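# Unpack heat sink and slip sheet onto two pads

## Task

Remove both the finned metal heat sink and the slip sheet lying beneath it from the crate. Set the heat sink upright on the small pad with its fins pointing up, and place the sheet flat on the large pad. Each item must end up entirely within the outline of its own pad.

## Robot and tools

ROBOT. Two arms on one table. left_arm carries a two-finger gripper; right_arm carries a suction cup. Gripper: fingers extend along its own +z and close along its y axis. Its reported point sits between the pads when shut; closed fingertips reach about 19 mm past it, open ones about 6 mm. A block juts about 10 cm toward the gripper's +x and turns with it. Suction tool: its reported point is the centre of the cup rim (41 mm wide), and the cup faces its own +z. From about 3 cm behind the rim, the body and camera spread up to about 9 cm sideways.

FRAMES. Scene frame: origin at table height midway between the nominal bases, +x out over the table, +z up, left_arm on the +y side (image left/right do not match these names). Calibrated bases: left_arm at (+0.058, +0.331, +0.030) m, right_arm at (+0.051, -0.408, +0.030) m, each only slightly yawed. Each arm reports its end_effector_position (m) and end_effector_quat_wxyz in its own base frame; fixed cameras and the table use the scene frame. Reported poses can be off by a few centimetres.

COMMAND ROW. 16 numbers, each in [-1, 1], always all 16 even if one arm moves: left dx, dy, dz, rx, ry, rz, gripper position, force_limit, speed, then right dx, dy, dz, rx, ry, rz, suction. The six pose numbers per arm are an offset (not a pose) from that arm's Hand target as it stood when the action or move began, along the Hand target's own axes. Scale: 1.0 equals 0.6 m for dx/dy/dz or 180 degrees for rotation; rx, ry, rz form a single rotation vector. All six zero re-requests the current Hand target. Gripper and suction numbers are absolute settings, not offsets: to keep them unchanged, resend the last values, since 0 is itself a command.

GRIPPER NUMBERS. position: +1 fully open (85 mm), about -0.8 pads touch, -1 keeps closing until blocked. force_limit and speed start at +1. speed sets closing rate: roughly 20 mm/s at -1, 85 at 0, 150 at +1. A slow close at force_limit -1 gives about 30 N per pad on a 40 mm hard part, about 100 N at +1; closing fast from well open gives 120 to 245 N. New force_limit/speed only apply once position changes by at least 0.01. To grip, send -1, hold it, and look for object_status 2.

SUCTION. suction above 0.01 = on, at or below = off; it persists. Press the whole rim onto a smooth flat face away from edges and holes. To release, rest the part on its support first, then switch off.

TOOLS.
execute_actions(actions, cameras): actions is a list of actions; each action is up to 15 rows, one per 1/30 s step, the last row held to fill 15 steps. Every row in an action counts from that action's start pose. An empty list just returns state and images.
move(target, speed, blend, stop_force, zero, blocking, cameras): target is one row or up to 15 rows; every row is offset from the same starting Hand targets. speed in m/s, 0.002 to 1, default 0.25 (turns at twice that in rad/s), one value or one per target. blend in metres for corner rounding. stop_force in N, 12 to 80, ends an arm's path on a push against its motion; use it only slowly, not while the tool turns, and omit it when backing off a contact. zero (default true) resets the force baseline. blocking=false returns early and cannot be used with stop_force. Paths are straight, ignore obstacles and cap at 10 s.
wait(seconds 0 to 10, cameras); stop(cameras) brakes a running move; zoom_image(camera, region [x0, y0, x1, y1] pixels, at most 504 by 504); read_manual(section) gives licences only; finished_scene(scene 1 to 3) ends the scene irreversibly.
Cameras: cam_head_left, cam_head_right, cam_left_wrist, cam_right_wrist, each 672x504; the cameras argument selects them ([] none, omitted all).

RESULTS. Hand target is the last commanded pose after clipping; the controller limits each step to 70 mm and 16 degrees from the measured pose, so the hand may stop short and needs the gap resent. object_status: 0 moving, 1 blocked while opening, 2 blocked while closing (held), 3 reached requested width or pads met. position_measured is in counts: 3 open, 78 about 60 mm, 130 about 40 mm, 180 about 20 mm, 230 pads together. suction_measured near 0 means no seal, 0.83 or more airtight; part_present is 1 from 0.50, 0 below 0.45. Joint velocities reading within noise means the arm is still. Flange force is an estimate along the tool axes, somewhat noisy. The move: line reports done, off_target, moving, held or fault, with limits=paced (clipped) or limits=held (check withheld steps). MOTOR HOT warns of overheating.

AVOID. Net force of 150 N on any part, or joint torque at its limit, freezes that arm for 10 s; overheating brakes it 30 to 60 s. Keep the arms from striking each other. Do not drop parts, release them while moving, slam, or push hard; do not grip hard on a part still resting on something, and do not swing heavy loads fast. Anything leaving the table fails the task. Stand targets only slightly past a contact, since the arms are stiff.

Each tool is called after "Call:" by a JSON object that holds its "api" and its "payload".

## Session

Call:
{"api": "execute_actions", "payload": {"actions": [], "cameras": ["cam_head_left","cam_head_right"]}}

Call:
{"api": "zoom_image", "payload": {"camera": "cam_head_right", "region": [130, 210, 530, 410]}}

Call:
{"api": "zoom_image", "payload": {"camera": "cam_head_left", "region": [150, 210, 550, 410]}}

Scene clock: 0.00 s.
left_arm: end_effector_position=(+0.8393, -0.3092, +0.1702) position_measured=3 object_status=3 end_effector_quat_wxyz=(-0.074, +0.642, -0.607, +0.462) | right_arm: end_effector_position=(+0.2887, +0.0812, +0.2515) suction_measured=0.00 part_present=0 end_effector_quat_wxyz=(-0.477, -0.532, +0.662, -0.226)
Joint positions: left_arm=[-0.313 0.607 -0.079 1.857 -0.245 0.196] | right_arm=[0.918 0.285 -0.252 0.214 -2.127 0.439]
Joint velocities: within noise
Flange force (N): no reading
Hand target: left_arm +0.8393, -0.3092, +0.1702; -0.074, +0.642, -0.607, +0.462 | right_arm +0.2887, +0.0812, +0.2515; -0.477, -0.532, +0.662, -0.226
Images, in order (width x height): cam_head_left 672x504, cam_head_right 672x504.

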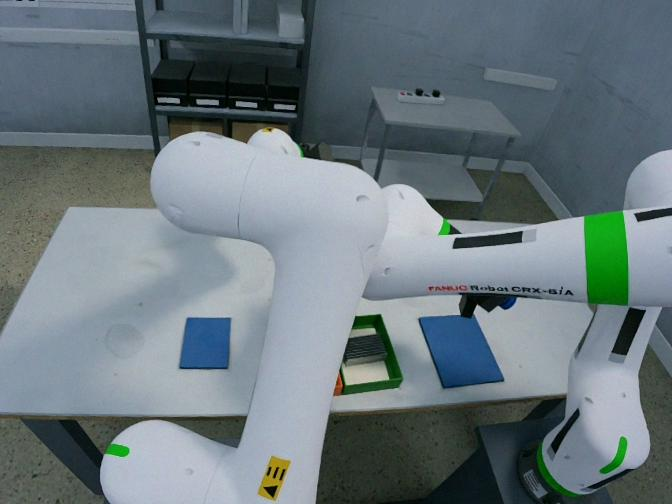

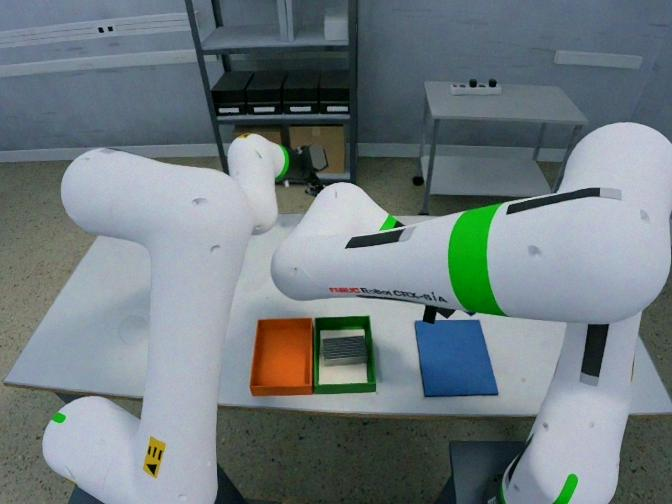

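Scaled by 1.260 from the camera's 672x504 image, which has a finer 960x720 frame.

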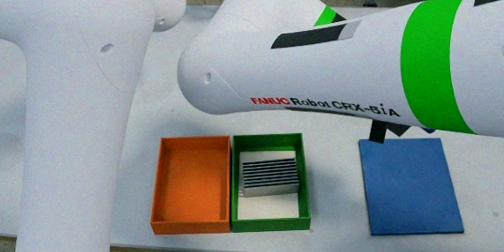

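Scaled by 1.260 from the camera's 672x504 image, which has a finer 960x720 frame.

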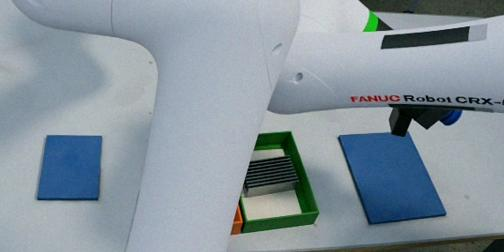

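Call:
{"api": "zoom_image", "payload": {"camera": "cam_head_right", "region": [240, 300, 390, 410]}}

Call:
{"api": "zoom_image", "payload": {"camera": "cam_head_left", "region": [320, 300, 520, 400]}}

Call:
{"api": "zoom_image", "payload": {"camera": "cam_head_left", "region": [160, 300, 260, 380]}}

Call:
{"api": "zoom_image", "payload": {"camera": "cam_head_right", "region": [400, 300, 520, 410]}}

Scaled by 3.360 from the camera's 672x504 image, which has a finer 960x720 frame.

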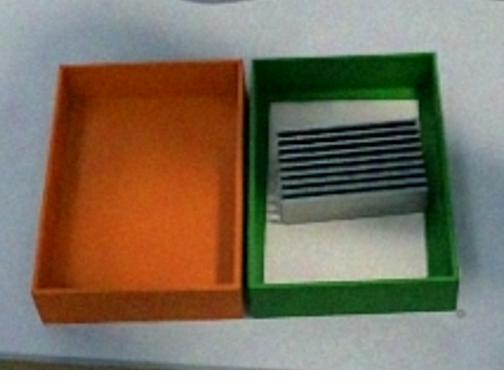

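Scaled by 2.520 from the camera's 672x504 image, which has a finer 960x720 frame.

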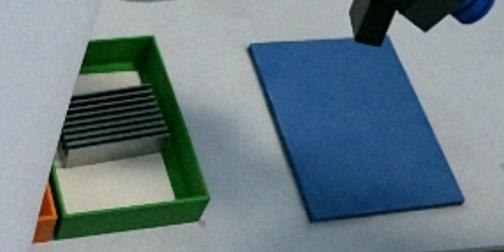

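Scaled by 5.040 from the camera's 672x504 image, which has a finer 960x720 frame.

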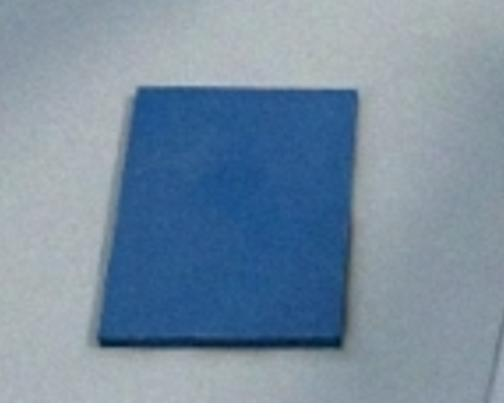

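Scaled by 4.200 from the camera's 672x504 image, which has a finer 960x720 frame.

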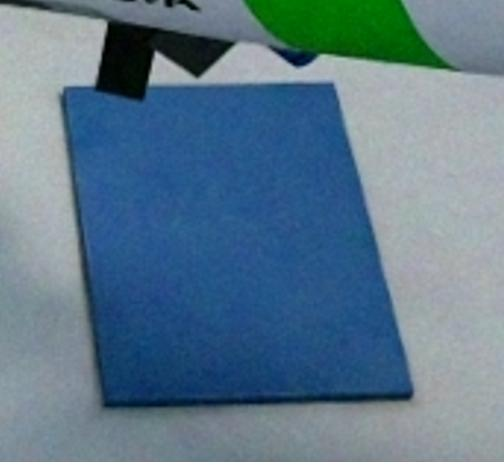

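Call:
{"api": "move", "payload": {"target": [[0.1137,0.0675,-0.2435,-0.08,-0.0655,-0.006,0.65,-0.7,-1,0.0653,-0.1010,0.0867,-0.1626,-0.3433,0.3829,0],[0.2590,0.5848,-0.5387,-0.2401,-0.1966,-0.0184,0.65,-0.7,-1,0.0653,-0.1010,0.0867,-0.1626,-0.3433,0.3829,0]], "speed": [0.5,0.35], "blend": [0.03,0]}}

Scene clock: 12.23 s.
left_arm: end_effector_position=(+0.3432, -0.3789, +0.1994) position_measured=48 object_status=3 end_effector_quat_wxyz=(+0.000, +0.748, -0.664, +0.000) | right_arm: end_effector_position=(+0.3251, +0.0000, +0.2500) suction_measured=0.00 part_present=0 end_effector_quat_wxyz=(+0.000, -0.001, +1.000, +0.000)
Joint positions: left_arm=[-0.578 0.175 -0.004 -0.001 -1.392 2.268] | right_arm=[0.411 -0.326 -0.392 0 -1.504 -0.41]
Joint velocities: within noise
Flange force (N): left_arm=[3.8 -0.1 -0.1] | right_arm=[5.2 -1.1 6.5]
Hand target: left_arm +0.3433, -0.3789, +0.1995; +0.000, +0.748, -0.664, +0.000 | right_arm +0.3251, +0.0000, +0.2500; +0.000, -0.001, +1.000, +0.000
Off the commanded pose: left_arm 0.000 m, 0 deg | right_arm 0.000 m, 0 deg.
move: done
camera_calibration:
cam_left_wrist: T_world_to_cam=[[-0.992254, -0.100315, 0.0732732, 0.289457], [-0.0664842, 0.927083, 0.368914, 0.315824], [-0.104938, 0.361184, -0.926571, 0.485748], [0, 0, 0, 1]] pos_world=[0.359186, -0.439202, 0.312359]
cam_right_wrist: T_world_to_cam=[[0.0310945, -0.997168, -0.0684833, 0.0129944], [-0.891189, -0.0586825, 0.449821, 0.200742], [-0.452566, 0.0470446, -0.890489, 0.44033], [0, 0, 0, 1]] pos_world=[0.377773, 0.00402251, 0.302701]

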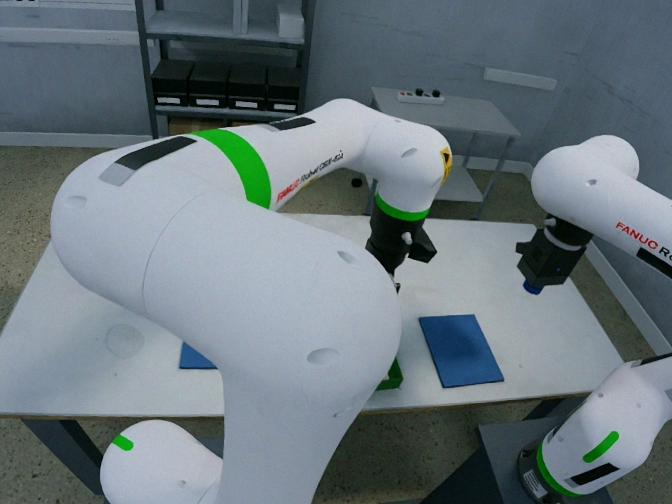

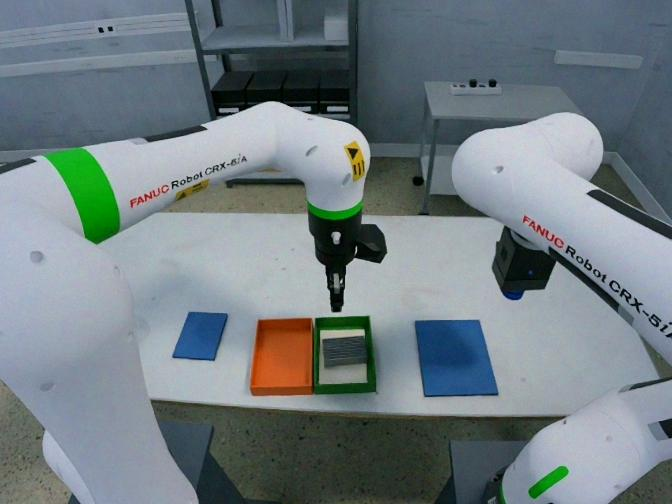

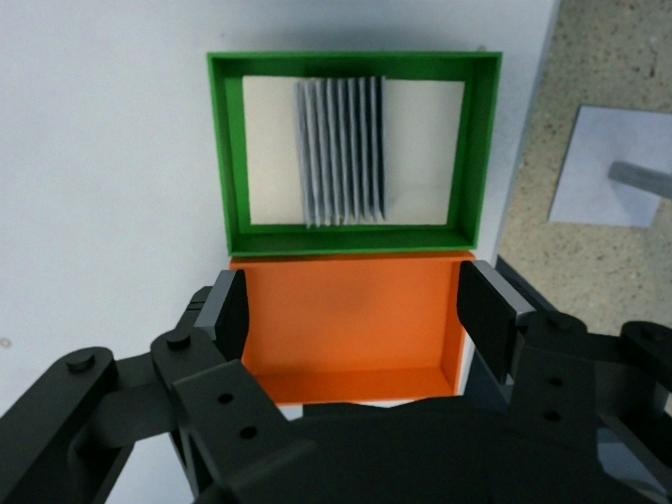

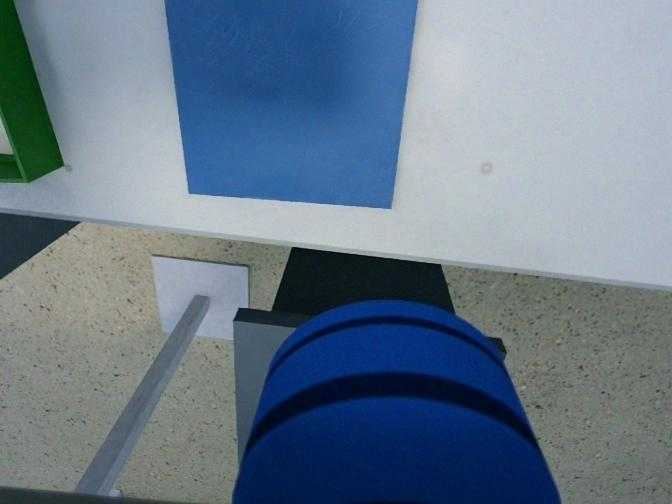

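Call:
{"api": "zoom_image", "payload": {"camera": "cam_left_wrist", "region": [200, 40, 510, 270]}}

Scaled by 1.626 from the camera's 672x504 image, which has a finer 960x720 frame.

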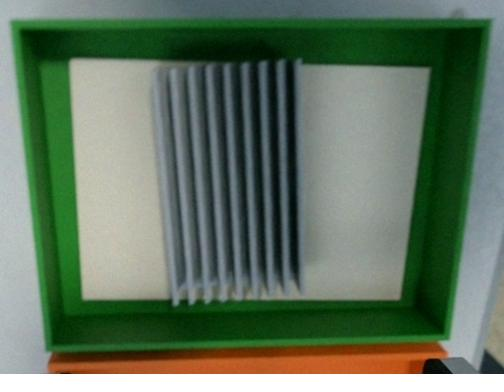

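Call:
{"api": "move", "payload": {"target": [0.0343,0.0098,0.2575,0,0,-0.0113,0.65,-0.7,-1,0,0,0,0,0,0,0], "speed": 0.2, "cameras": ["cam_left_wrist"]}}

Call:
{"api": "zoom_image", "payload": {"camera": "cam_left_wrist", "region": [200, 120, 510, 350]}}

Scene clock: 15.10 s.
left_arm: end_effector_position=(+0.3399, -0.3998, +0.0449) position_measured=48 object_status=3 end_effector_quat_wxyz=(-0.001, +0.760, -0.650, +0.000) | right_arm: end_effector_position=(+0.3251, +0.0000, +0.2500) suction_measured=0.00 part_present=0 end_effector_quat_wxyz=(+0.000, -0.001, +1.000, +0.000)
Joint positions: left_arm=[-0.616 0.338 -0.184 -0.001 -1.049 2.342] | right_arm=[0.411 -0.326 -0.392 0 -1.504 -0.41]
Joint velocities: within noise
Flange force (N): left_arm=[1.8 -2.4 0.8] | right_arm=[4.0 -1.2 5.6]
Hand target: left_arm +0.3399, -0.3998, +0.0449; +0.000, +0.760, -0.650, +0.000 | right_arm +0.3251, +0.0000, +0.2500; +0.000, -0.001, +1.000, +0.000
Off the commanded pose: left_arm 0.000 m, 0 deg | right_arm 0.000 m, 0 deg.
move: done
camera_calibration:
cam_left_wrist: T_world_to_cam=[[-0.988067, -0.135487, 0.0732622, 0.279836], [-0.0993585, 0.924113, 0.368977, 0.401866], [-0.117694, 0.357294, -0.926547, 0.352535], [0, 0, 0, 1]] pos_world=[0.357917, -0.459414, 0.15786]
Images, in order (width x height): cam_left_wrist 672x504.

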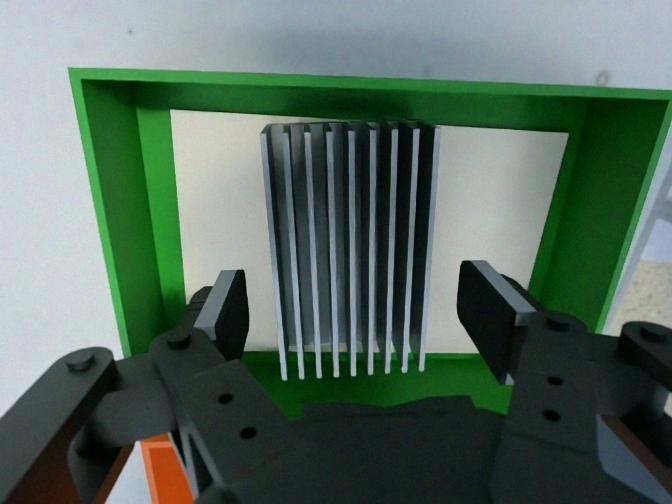

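Scaled by 1.626 from the camera's 672x504 image, which has a finer 960x720 frame.

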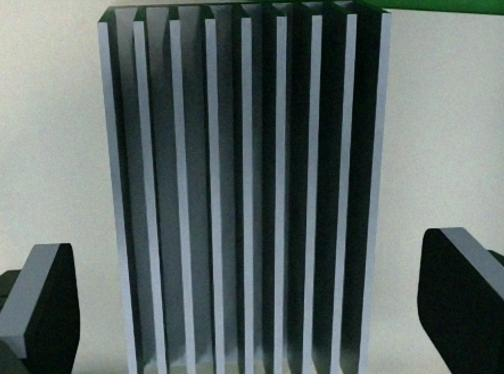

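Call:
{"api": "move", "payload": {"target": [[0,0,0.0678,0,0,0,0.65,-0.7,-1,0,0,0,0,0,0,0],[0,0,0.0678,0,0,0,-1,-0.7,-1,0,0,0,0,0,0,0],[0,0,-0.0918,0,0,0,-1,-0.7,-1,0,0,0,0,0,0,0],[-0.5960,-0.1778,-0.0918,0,0,-0.4439,-1,-0.7,-1,0,0,0,0,0,0,0]], "speed": [0.08,0.08,0.12,0.45], "blend": [0,0,0.02,0], "cameras": ["cam_left_wrist","cam_head_right"]}}

Scene clock: 21.23 s.
left_arm: end_effector_position=(+0.3902, -0.0302, +0.1004) position_measured=78 object_status=2 end_effector_quat_wxyz=(+0.000, +1.000, -0.011, +0.000) | right_arm: end_effector_position=(+0.3251, +0.0000, +0.2500) suction_measured=0.00 part_present=0 end_effector_quat_wxyz=(+0.000, -0.001, +1.000, +0.000)
Joint positions: left_arm=[0.261 -0.05 -0.486 -0.001 -1.134 2.86] | right_arm=[0.411 -0.326 -0.392 0 -1.504 -0.41]
Joint velocities: within noise
Flange force (N): left_arm=[5.6 -1.5 1.8] | right_arm=[3.9 -0.9 5.8]
Hand target: left_arm +0.3903, -0.0301, +0.1004; -0.001, +1.000, -0.011, +0.000 | right_arm +0.3251, +0.0000, +0.2500; +0.000, -0.001, +1.000, +0.000
Off the commanded pose: left_arm 0.000 m, 0 deg | right_arm 0.000 m, 0 deg.
move: done
camera_calibration:
cam_left_wrist: T_world_to_cam=[[-0.0397724, -0.996549, 0.0728644, -0.0203997], [-0.927724, 0.0639145, 0.367754, 0.342287], [-0.371142, -0.0529716, -0.927064, 0.364426], [0, 0, 0, 1]] pos_world=[0.45199, -0.0229022, 0.213455]
Images, in order (width x height): cam_head_right 672x504, cam_left_wrist 672x504.

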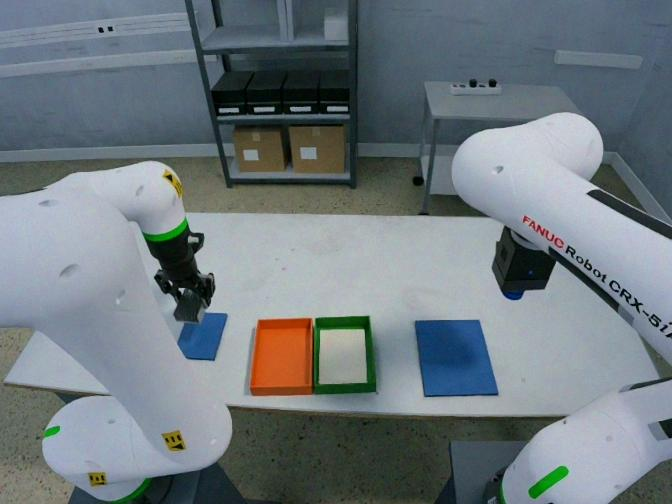

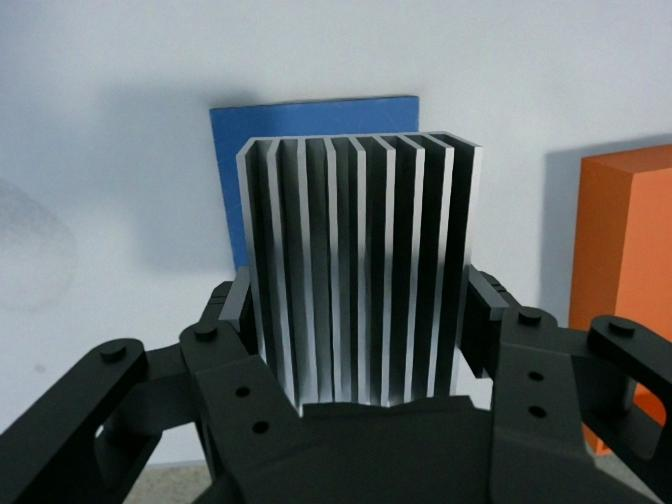

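Call:
{"api": "move", "payload": {"target": [-0.015,-0.006,0.139,0,0,-0.0156,-1,-0.7,-1,-0.005,0.5533,0.25,0,0,-0.0139,0], "speed": 0.3, "cameras": ["cam_left_wrist","cam_right_wrist","cam_head_right"]}}

Call:
{"api": "zoom_image", "payload": {"camera": "cam_head_right", "region": [160, 260, 260, 380]}}

Scene clock: 25.97 s.
left_arm: end_effector_position=(+0.3814, -0.0262, +0.0170) position_measured=78 object_status=2 end_effector_quat_wxyz=(-0.001, +1.000, +0.014, +0.000) | right_arm: end_effector_position=(+0.3278, +0.3320, +0.1002) suction_measured=0.00 part_present=0 end_effector_quat_wxyz=(+0.000, -0.022, +1.000, +0.000)
Joint positions: left_arm=[0.277 0.051 -0.613 -0.001 -0.906 2.892] | right_arm=[1.075 0.158 -0.312 0.001 -1.1 -1.03]
Joint velocities: within noise
Flange force (N): left_arm=[3.6 -1.2 3.0] | right_arm=[4.3 -4.2 2.6]
Hand target: left_arm +0.3814, -0.0263, +0.0170; +0.000, +1.000, +0.014, +0.000 | right_arm +0.3278, +0.3320, +0.1001; +0.000, -0.022, +1.000, +0.000
Off the commanded pose: left_arm 0.000 m, 0 deg | right_arm 0.000 m, 0 deg.
move: done
camera_calibration:
cam_left_wrist: T_world_to_cam=[[0.00897522, -0.997322, 0.0725765, -0.0293853], [-0.929767, 0.01839, 0.36769, 0.36411], [-0.36804, -0.0707793, -0.927112, 0.282384], [0, 0, 0, 1]] pos_world=[0.44273, -0.0160157, 0.130054]
cam_right_wrist: T_world_to_cam=[[0.0747602, -0.994855, -0.068366, 0.318646], [-0.887817, -0.0976214, 0.449723, 0.301878], [-0.454083, 0.0270751, -0.890548, 0.299679], [0, 0, 0, 1]] pos_world=[0.38027, 0.338362, 0.152901]
Images, in order (width x height): cam_head_right 672x504, cam_left_wrist 672x504, cam_right_wrist 672x504.

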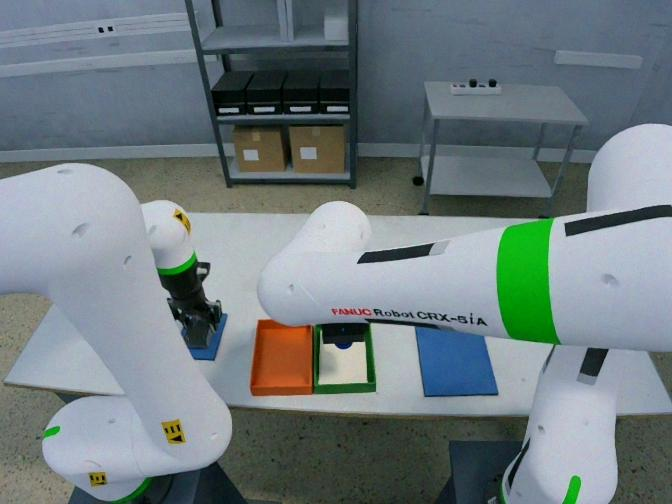

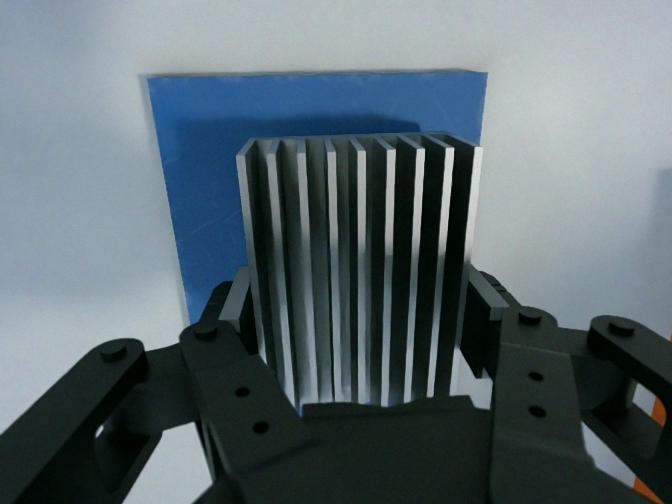

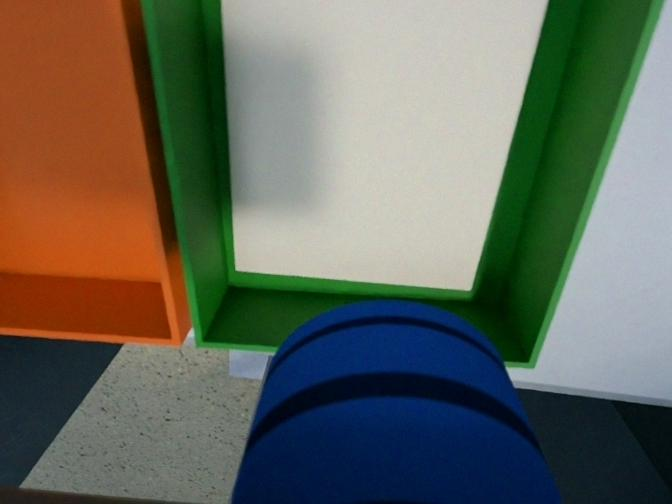

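Scaled by 4.200 from the camera's 672x504 image, which has a finer 960x720 frame.

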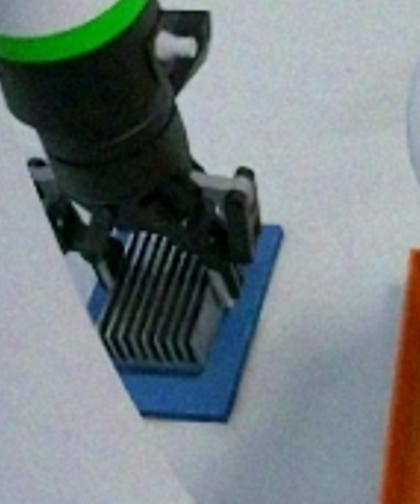

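Call:
{"api": "move", "payload": {"target": [0,-0.0108,0.005,0,0,-0.0046,-1,-0.7,-1,-0.0072,0.0114,0.1835,0,0,0,0], "speed": 0.12, "cameras": ["cam_left_wrist","cam_right_wrist","cam_head_right"]}}

Scene clock: 31.20 s.
left_arm: end_effector_position=(+0.3812, -0.0198, +0.0140) position_measured=78 object_status=2 end_effector_quat_wxyz=(+0.000, +1.000, +0.021, +0.000) | right_arm: end_effector_position=(+0.3319, +0.3390, -0.0100) suction_measured=0.00 part_present=0 end_effector_quat_wxyz=(+0.000, -0.022, +1.000, +0.000)
Joint positions: left_arm=[0.295 0.055 -0.618 -0.001 -0.898 2.889] | right_arm=[1.074 0.337 -0.393 0.001 -0.84 -1.03]
Joint velocities: within noise
Flange force (N): left_arm=[2.6 -1.3 2.9] | right_arm=[3.4 -4.4 1.1]
Hand target: left_arm +0.3812, -0.0198, +0.0140; +0.000, +1.000, +0.021, +0.000 | right_arm +0.3319, +0.3390, -0.0100; +0.000, -0.022, +1.000, +0.000
Off the commanded pose: left_arm 0.000 m, 0 deg | right_arm 0.000 m, 0 deg.
move: done
camera_calibration:
cam_left_wrist: T_world_to_cam=[[0.0234351, -0.997086, 0.0726015, -0.0282146], [-0.929939, 0.00491532, 0.367682, 0.364706], [-0.366967, -0.0761316, -0.927113, 0.279471], [0, 0, 0, 1]] pos_world=[0.442372, -0.00864843, 0.127054]
cam_right_wrist: T_world_to_cam=[[0.0745227, -0.994872, -0.0683808, 0.317768], [-0.887736, -0.0974224, 0.449927, 0.355642], [-0.454281, 0.0271743, -0.890444, 0.203253], [0, 0, 0, 1]] pos_world=[0.384369, 0.345263, 0.0427016]
Images, in order (width x height): cam_head_right 672x504, cam_left_wrist 672x504, cam_right_wrist 672x504.

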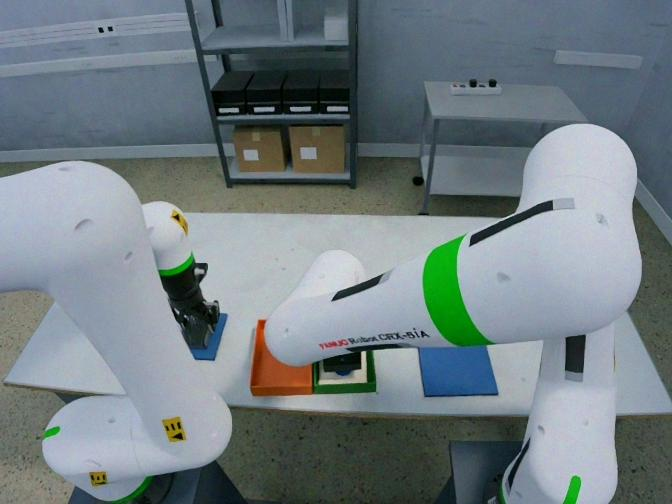

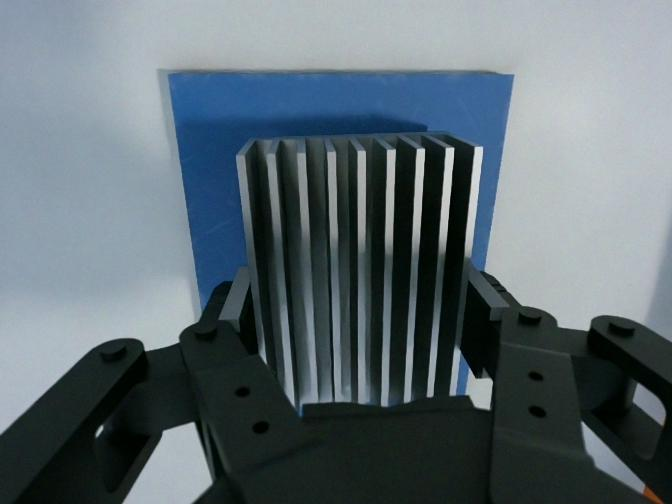

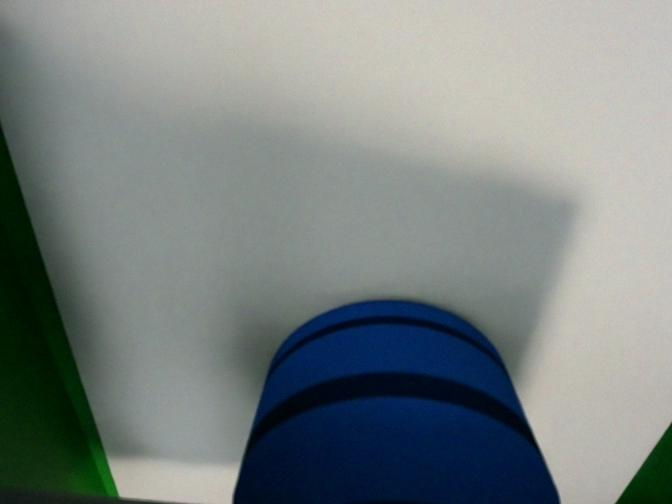

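Call:
{"api": "move", "payload": {"target": [0,0,0.03,0,0,0,-1,-0.7,-1,0,0,0.045,0,0,0,1], "speed": 0.015, "stop_force": 12, "cameras": ["cam_left_wrist"]}}

Scene clock: 33.47 s.
left_arm: end_effector_position=(+0.3812, -0.0198, +0.0055) position_measured=78 object_status=2 end_effector_quat_wxyz=(+0.000, +1.000, +0.021, +0.000) | right_arm: end_effector_position=(+0.3320, +0.3391, -0.0320) suction_measured=0.93 part_present=1 end_effector_quat_wxyz=(+0.000, -0.022, +1.000, +0.000)
Joint positions: left_arm=[0.295 0.071 -0.626 -0.001 -0.873 2.889] | right_arm=[1.074 0.378 -0.405 0.001 -0.787 -1.03]
Joint velocities: within noise
Flange force (N): left_arm=[-1.4 -4.7 -16.2] | right_arm=[5.9 -7.5 -26.5]
Hand target: left_arm +0.3812, -0.0198, +0.0055; +0.000, +1.000, +0.021, +0.000 (not the last commanded pose) | right_arm +0.3320, +0.3391, -0.0320; +0.000, -0.022, +1.000, +0.000 (not the last commanded pose)
Off the commanded pose: left_arm 0.009 m, 0 deg | right_arm 0.005 m, 0 deg.
move: contact (left_arm, right_arm)
camera_calibration:
cam_left_wrist: T_world_to_cam=[[0.0234714, -0.997078, 0.0726942, -0.0275251], [-0.929939, 0.00491571, 0.367681, 0.367831], [-0.366964, -0.0762311, -0.927106, 0.271596], [0, 0, 0, 1]] pos_world=[0.442373, -0.00854881, 0.118555]
Images, in order (width x height): cam_left_wrist 672x504.

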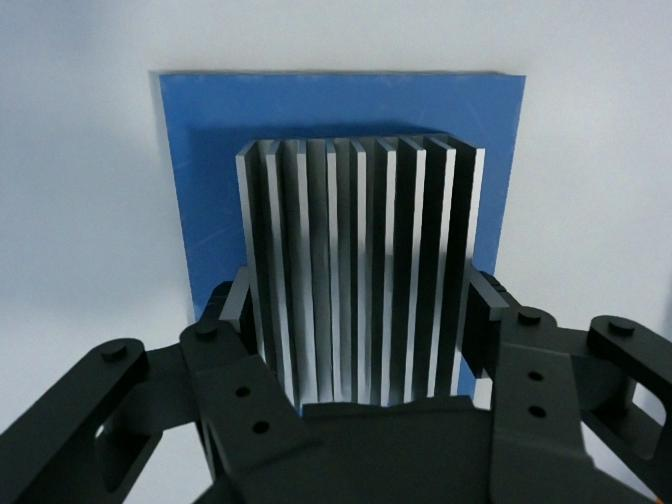

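Call:
{"api": "move", "payload": {"target": [[0,0,0,0,0,0,0.65,-0.7,-0.7,0,0,0,0,0,0,1],[0,0,-0.06,0,0,0,0.65,-0.7,-0.7,0,0,-0.06,0,0,0,1],[0,0,-0.3,0,0,0,0.65,-0.7,-0.7,0,0,-0.2533,0,0,0,1],[0,0,-0.3,0,0,0,0.65,-0.7,-0.7,0.0166,-0.4557,-0.2533,0,0,0.0139,1],[0,0,-0.3,0,0,0,0.65,-0.7,-0.7,0.0166,-0.4557,-0.045,0,0,0.0139,1]], "speed": [0.07,0.07,0.2,0.35,0.2], "blend": [0,0,0.02,0.02,0]}}

Call:
{"api": "zoom_image", "payload": {"camera": "cam_head_right", "region": [390, 270, 530, 410]}}

Call:
{"api": "zoom_image", "payload": {"camera": "cam_head_left", "region": [390, 270, 530, 410]}}

Scene clock: 38.30 s.
left_arm: end_effector_position=(+0.3811, -0.0199, +0.1855) position_measured=47 object_status=3 end_effector_quat_wxyz=(+0.000, +1.000, +0.021, +0.000) | right_arm: end_effector_position=(+0.3342, +0.0655, -0.0051) suction_measured=0.93 part_present=1 end_effector_quat_wxyz=(+0.000, -0.001, +1.000, +0.000)
Joint positions: left_arm=[0.295 -0.15 -0.366 -0.001 -1.354 2.889] | right_arm=[0.585 0.028 -0.761 0 -0.781 -0.584]
Joint velocities: within noise
Flange force (N): left_arm=[3.3 -1.5 -0.3] | right_arm=[5.5 -2.0 2.1]
Hand target: left_arm +0.3811, -0.0199, +0.1855; +0.000, +1.000, +0.021, +0.000 | right_arm +0.3343, +0.0655, -0.0051; +0.000, -0.001, +1.000, +0.000
Off the commanded pose: left_arm 0.000 m, 0 deg | right_arm 0.000 m, 0 deg.
move: done
camera_calibration:
cam_left_wrist: T_world_to_cam=[[0.0234714, -0.997078, 0.0726942, -0.0408095], [-0.929939, 0.00491571, 0.367681, 0.30165], [-0.366964, -0.0762311, -0.927106, 0.43846], [0, 0, 0, 1]] pos_world=[0.442373, -0.00874881, 0.298555]
cam_right_wrist: T_world_to_cam=[[0.0311885, -0.997162, -0.0685276, 0.0605178], [-0.891226, -0.0587821, 0.449735, 0.327559], [-0.452486, 0.047047, -0.890529, 0.214219], [0, 0, 0, 1]] pos_world=[0.386973, 0.0695223, 0.047601]

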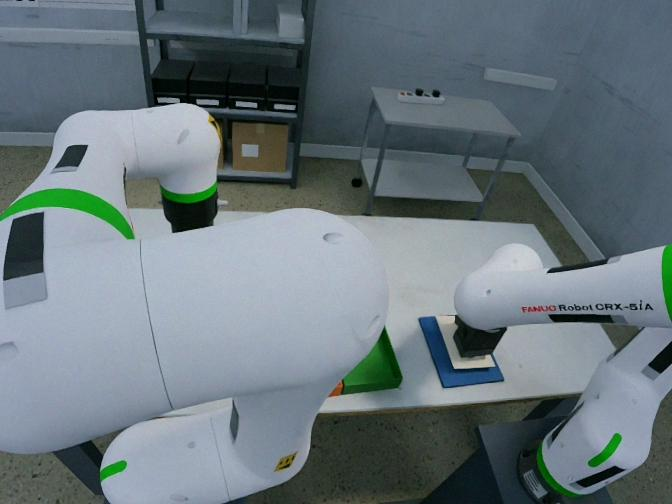

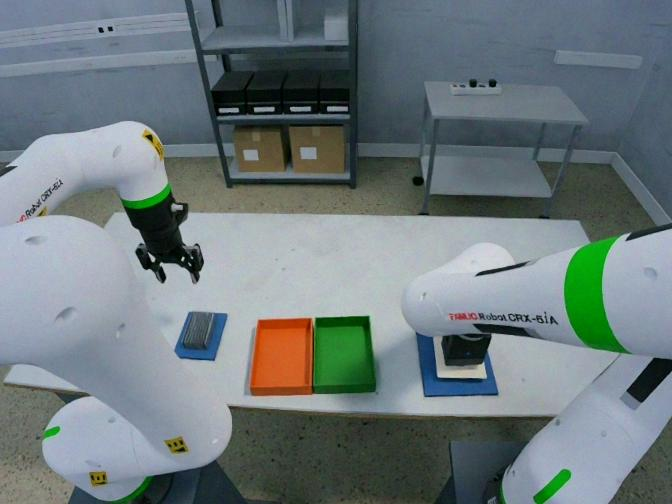

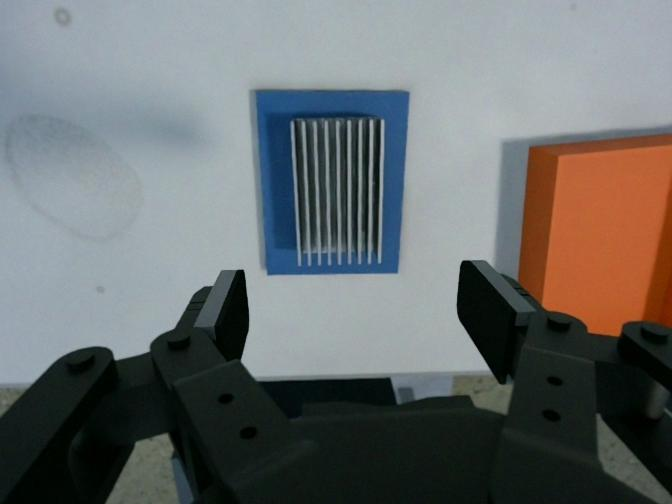

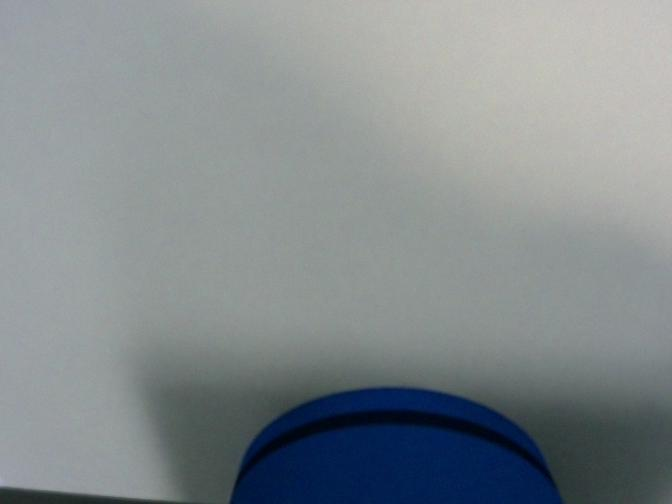

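Scaled by 3.600 from the camera's 672x504 image, which has a finer 960x720 frame.

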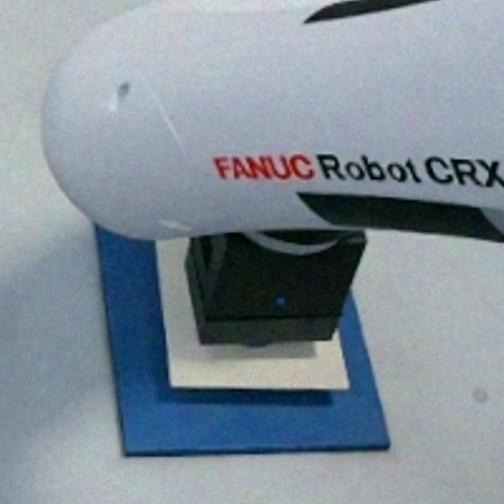

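Scaled by 3.600 from the camera's 672x504 image, which has a finer 960x720 frame.

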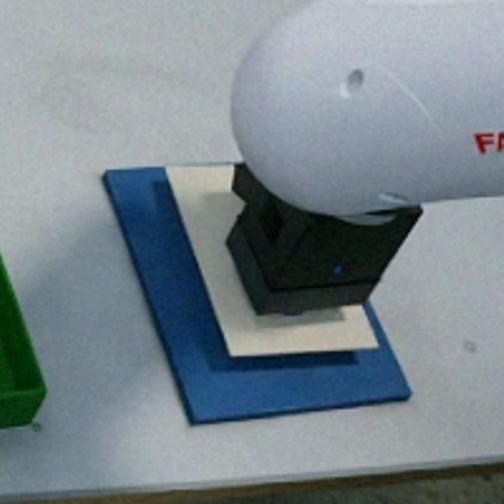

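Call:
{"api": "move", "payload": {"target": [0,0,0,0,0,0,0.65,-0.7,-0.7,0.0077,0.009,0.014,0,0,-0.0133,1], "speed": 0.1, "cameras": []}}

Call:
{"api": "move", "payload": {"target": [0,0,0,0,0,0,0.65,-0.7,-0.7,0,0,0.037,0,0,0,1], "speed": 0.012, "stop_force": 12, "cameras": ["cam_head_right"]}}

Call:
{"api": "zoom_image", "payload": {"camera": "cam_head_right", "region": [390, 270, 530, 410]}}

Scene clock: 40.23 s.
left_arm: end_effector_position=(+0.3811, -0.0199, +0.1855) position_measured=47 object_status=3 end_effector_quat_wxyz=(+0.000, +1.000, +0.021, +0.000) | right_arm: end_effector_position=(+0.3297, +0.0709, -0.0135) suction_measured=0.93 part_present=1 end_effector_quat_wxyz=(+0.000, -0.022, +1.000, +0.000)
Joint positions: left_arm=[0.295 -0.15 -0.366 -0.001 -1.354 2.889] | right_arm=[0.608 0.039 -0.777 0 -0.754 -0.565]
Joint velocities: within noise
Flange force (N): left_arm=[3.2 -1.0 0.0] | right_arm=[4.8 -2.1 0.8]
Hand target: left_arm +0.3811, -0.0199, +0.1855; +0.000, +1.000, +0.021, +0.000 | right_arm +0.3297, +0.0709, -0.0135; +0.000, -0.022, +1.000, +0.000
Off the commanded pose: left_arm 0.000 m, 0 deg | right_arm 0.000 m, 0 deg.
move: done
No camera images: "cameras" was empty.

Scene clock: 41.97 s.
left_arm: end_effector_position=(+0.3811, -0.0199, +0.1855) position_measured=47 object_status=3 end_effector_quat_wxyz=(+0.000, +1.000, +0.021, +0.000) | right_arm: end_effector_position=(+0.3297, +0.0709, -0.0276) suction_measured=0.93 part_present=1 end_effector_quat_wxyz=(+0.000, -0.022, +1.000, +0.000)
Joint positions: left_arm=[0.295 -0.15 -0.366 -0.001 -1.354 2.889] | right_arm=[0.608 0.076 -0.787 0 -0.708 -0.565]
Joint velocities: within noise
Flange force (N): left_arm=[3.1 -2.0 -0.2] | right_arm=[11.4 -2.4 -29.7]
Hand target: left_arm +0.3811, -0.0199, +0.1855; +0.000, +1.000, +0.021, +0.000 | right_arm +0.3297, +0.0709, -0.0276; +0.000, -0.022, +1.000, +0.000 (not the last commanded pose)
Off the commanded pose: left_arm 0.000 m, 0 deg | right_arm 0.008 m, 0 deg.
move: contact (right_arm)
Images, in order (width x height): cam_head_right 672x504.

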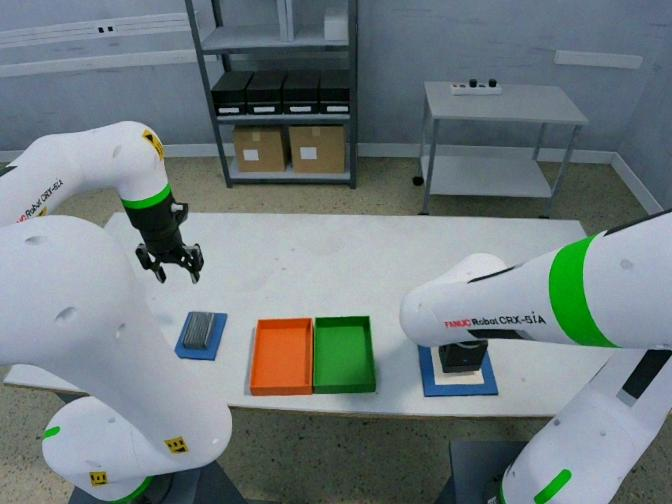

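Scaled by 3.600 from the camera's 672x504 image, which has a finer 960x720 frame.

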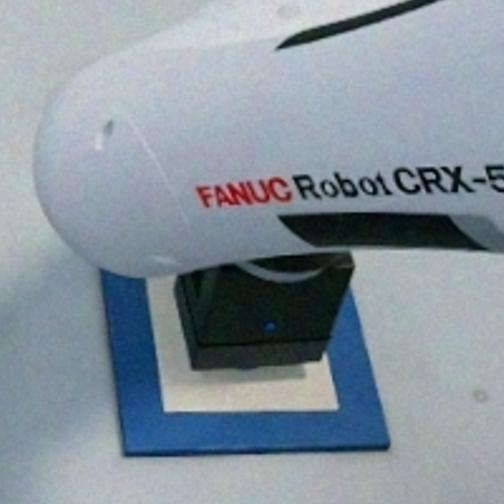

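Good. Raise 1.5 mm, release, lift away.

Call:
{"api": "execute_actions", "payload": {"actions": [[[0,0,0,0,0,0,0.65,-0.7,-0.7,0,0,-0.001,0,0,0,1],[0,0,0,0,0,0,0.65,-0.7,-0.7,0,0,-0.0025,0,0,0,1]]], "cameras": []}}

Call:
{"api": "execute_actions", "payload": {"actions": [[[0,0,0,0,0,0,0.65,-0.7,-0.7,0,0,0,0,0,0,0]]], "cameras": []}}

Call:
{"api": "move", "payload": {"target": [[0,0,0,0,0,0,0.65,-0.7,-0.7,0,0,-0.05,0,0,0,0],[0,0,0,0,0,0,0.65,-0.7,-0.7,-0.04,0,-0.2,0,0,0,0]], "speed": [0.05, 0.25]}}

Call:
{"api": "zoom_image", "payload": {"camera": "cam_head_right", "region": [390, 270, 530, 410]}}

Call:
{"api": "zoom_image", "payload": {"camera": "cam_head_right", "region": [150, 290, 250, 380]}}

Scene clock: 43.30 s.
left_arm: end_effector_position=(+0.3811, -0.0199, +0.1855) position_measured=47 object_status=3 end_effector_quat_wxyz=(+0.000, +1.000, +0.021, +0.000) | right_arm: end_effector_position=(+0.3297, +0.0709, -0.0261) suction_measured=0.93 part_present=1 end_effector_quat_wxyz=(+0.000, -0.022, +1.000, +0.000)
Joint positions: left_arm=[0.295 -0.15 -0.366 -0.001 -1.354 2.889] | right_arm=[0.608 0.072 -0.786 0 -0.713 -0.565]
Joint velocities: within noise
Flange force (N): left_arm=[3.1 -1.3 -0.1] | right_arm=[4.3 -2.3 -0.1]
Hand target: left_arm +0.3811, -0.0199, +0.1855; +0.000, +1.000, +0.021, +0.000 | right_arm +0.3297, +0.0709, -0.0261; +0.000, -0.022, +1.000, +0.000
Off the commanded pose: left_arm 0.000 m, 0 deg | right_arm 0.000 m, 0 deg.
Step readings (end_effector_position of left_arm | right_arm):
0: (+0.3811, -0.0199, +0.1855) | (+0.3297, +0.0709, -0.0276)
1: (+0.3811, -0.0199, +0.1855) | (+0.3297, +0.0709, -0.0276)
2: (+0.3811, -0.0199, +0.1855) | (+0.3297, +0.0709, -0.0273)
4: (+0.3811, -0.0199, +0.1855) | (+0.3295, +0.0708, -0.0264)
8: (+0.3811, -0.0199, +0.1855) | (+0.3296, +0.0708, -0.0261)
15: (+0.3811, -0.0199, +0.1855) | (+0.3297, +0.0709, -0.0261)
No camera images: "cameras" was empty.

Scene clock: 44.00 s.
left_arm: end_effector_position=(+0.3811, -0.0199, +0.1855) position_measured=47 object_status=3 end_effector_quat_wxyz=(+0.000, +1.000, +0.021, +0.000) | right_arm: end_effector_position=(+0.3297, +0.0709, -0.0260) suction_measured=0.00 part_present=0 end_effector_quat_wxyz=(+0.001, -0.022, +1.000, +0.000)
Joint positions: left_arm=[0.295 -0.15 -0.366 -0.001 -1.354 2.889] | right_arm=[0.608 0.071 -0.786 0 -0.713 -0.565]
Joint velocities: within noise
Flange force (N): left_arm=[3.5 -1.0 0.2] | right_arm=[6.3 -1.7 -16.5]
Hand target: left_arm +0.3811, -0.0199, +0.1855; +0.000, +1.000, +0.021, +0.000 | right_arm +0.3297, +0.0709, -0.0261; +0.000, -0.022, +1.000, +0.000
Off the commanded pose: left_arm 0.000 m, 0 deg | right_arm 0.000 m, 0 deg.
Step readings (end_effector_position of left_arm | right_arm):
0: (+0.3811, -0.0199, +0.1855) | (+0.3297, +0.0709, -0.0261)
1: (+0.3811, -0.0199, +0.1855) | (+0.3297, +0.0709, -0.0261)
2: (+0.3811, -0.0199, +0.1855) | (+0.3297, +0.0709, -0.0261)
4: (+0.3811, -0.0199, +0.1855) | (+0.3298, +0.0710, -0.0260)
8: (+0.3811, -0.0199, +0.1855) | (+0.3298, +0.0710, -0.0260)
15: (+0.3811, -0.0199, +0.1855) | (+0.3298, +0.0710, -0.0260)
No camera images: "cameras" was empty.

Scene clock: 45.40 s.
left_arm: end_effector_position=(+0.3811, -0.0199, +0.1855) position_measured=47 object_status=3 end_effector_quat_wxyz=(+0.000, +1.000, +0.021, +0.000) | right_arm: end_effector_position=(+0.3535, +0.0719, +0.0939) suction_measured=0.00 part_present=0 end_effector_quat_wxyz=(+0.000, -0.022, +1.000, +0.000)
Joint positions: left_arm=[0.295 -0.15 -0.366 -0.001 -1.354 2.889] | right_arm=[0.569 -0.104 -0.598 0 -1.076 -0.527]
Joint velocities: within noise
Flange force (N): left_arm=[3.1 -1.5 0.2] | right_arm=[5.9 -1.8 3.5]
Hand target: left_arm +0.3811, -0.0199, +0.1855; +0.000, +1.000, +0.021, +0.000 | right_arm +0.3535, +0.0719, +0.0940; +0.000, -0.022, +1.000, +0.000
Off the commanded pose: left_arm 0.000 m, 0 deg | right_arm 0.000 m, 0 deg.
move: done
camera_calibration:
cam_left_wrist: T_world_to_cam=[[0.0234714, -0.997078, 0.0726942, -0.0408095], [-0.929939, 0.00491571, 0.367681, 0.30165], [-0.366964, -0.0762311, -0.927106, 0.43846], [0, 0, 0, 1]] pos_world=[0.442373, -0.00874881, 0.298555]
cam_right_wrist: T_world_to_cam=[[0.0728899, -0.994998, -0.0683043, 0.0580899], [-0.887978, -0.0959257, 0.449771, 0.302128], [-0.454074, 0.0278689, -0.890528, 0.312761], [0, 0, 0, 1]] pos_world=[0.406065, 0.0780649, 0.146601]

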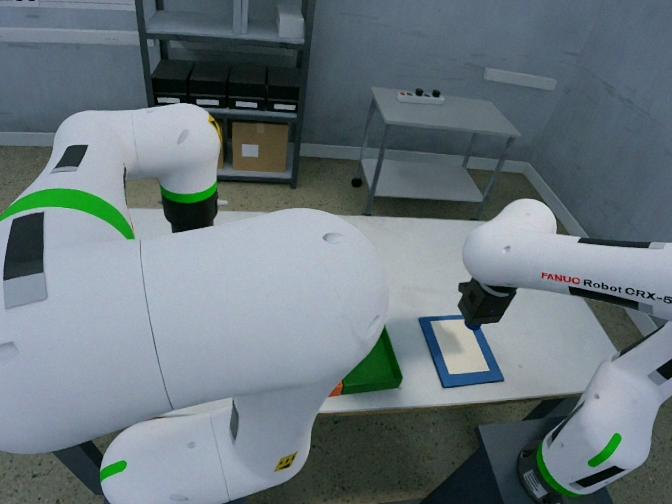

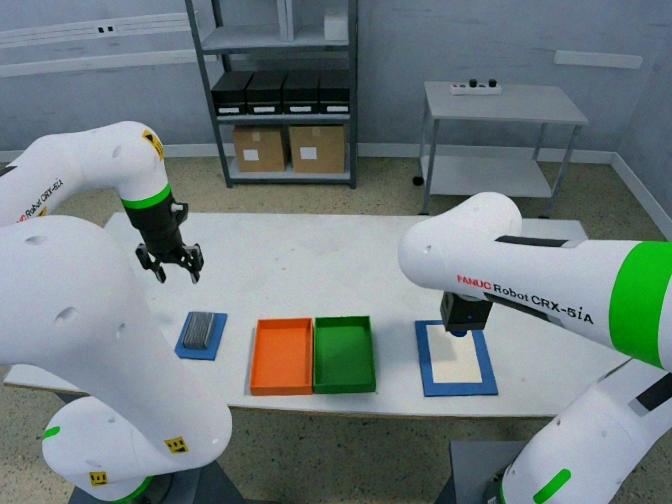

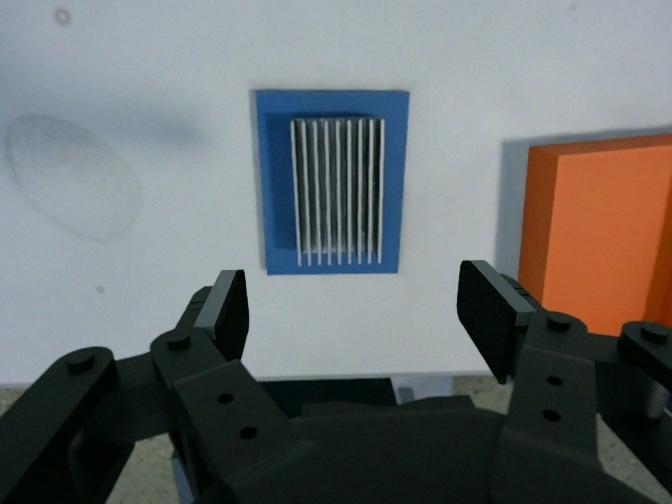

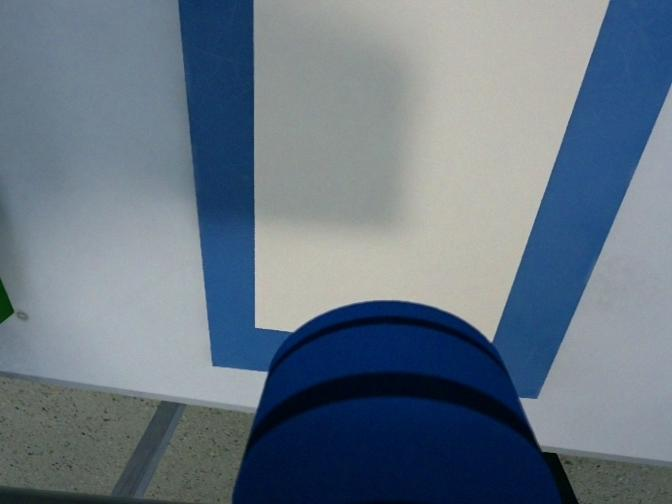

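Scaled by 3.600 from the camera's 672x504 image, which has a finer 960x720 frame.

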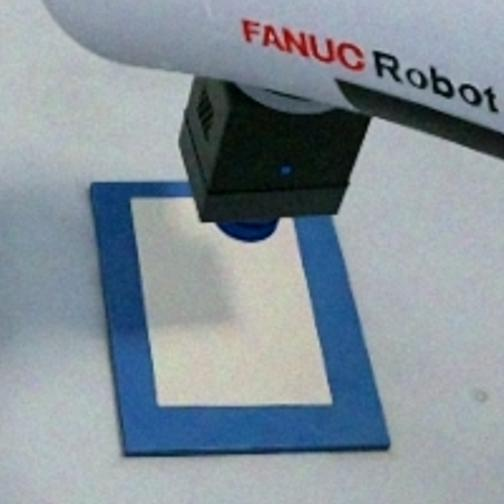

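Scaled by 5.040 from the camera's 672x504 image, which has a finer 960x720 frame.

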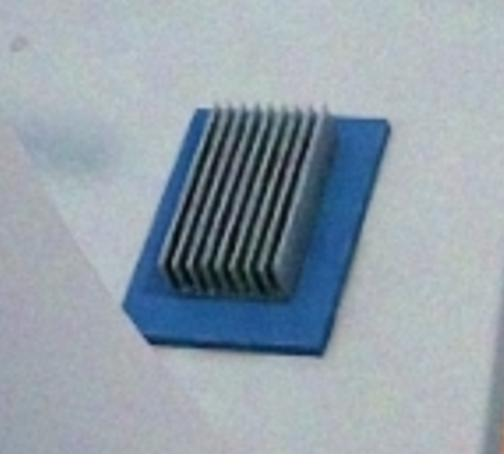

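Call:
{"api": "finished_scene", "payload": {"scene": 3}}

The scene is finished: the task was done.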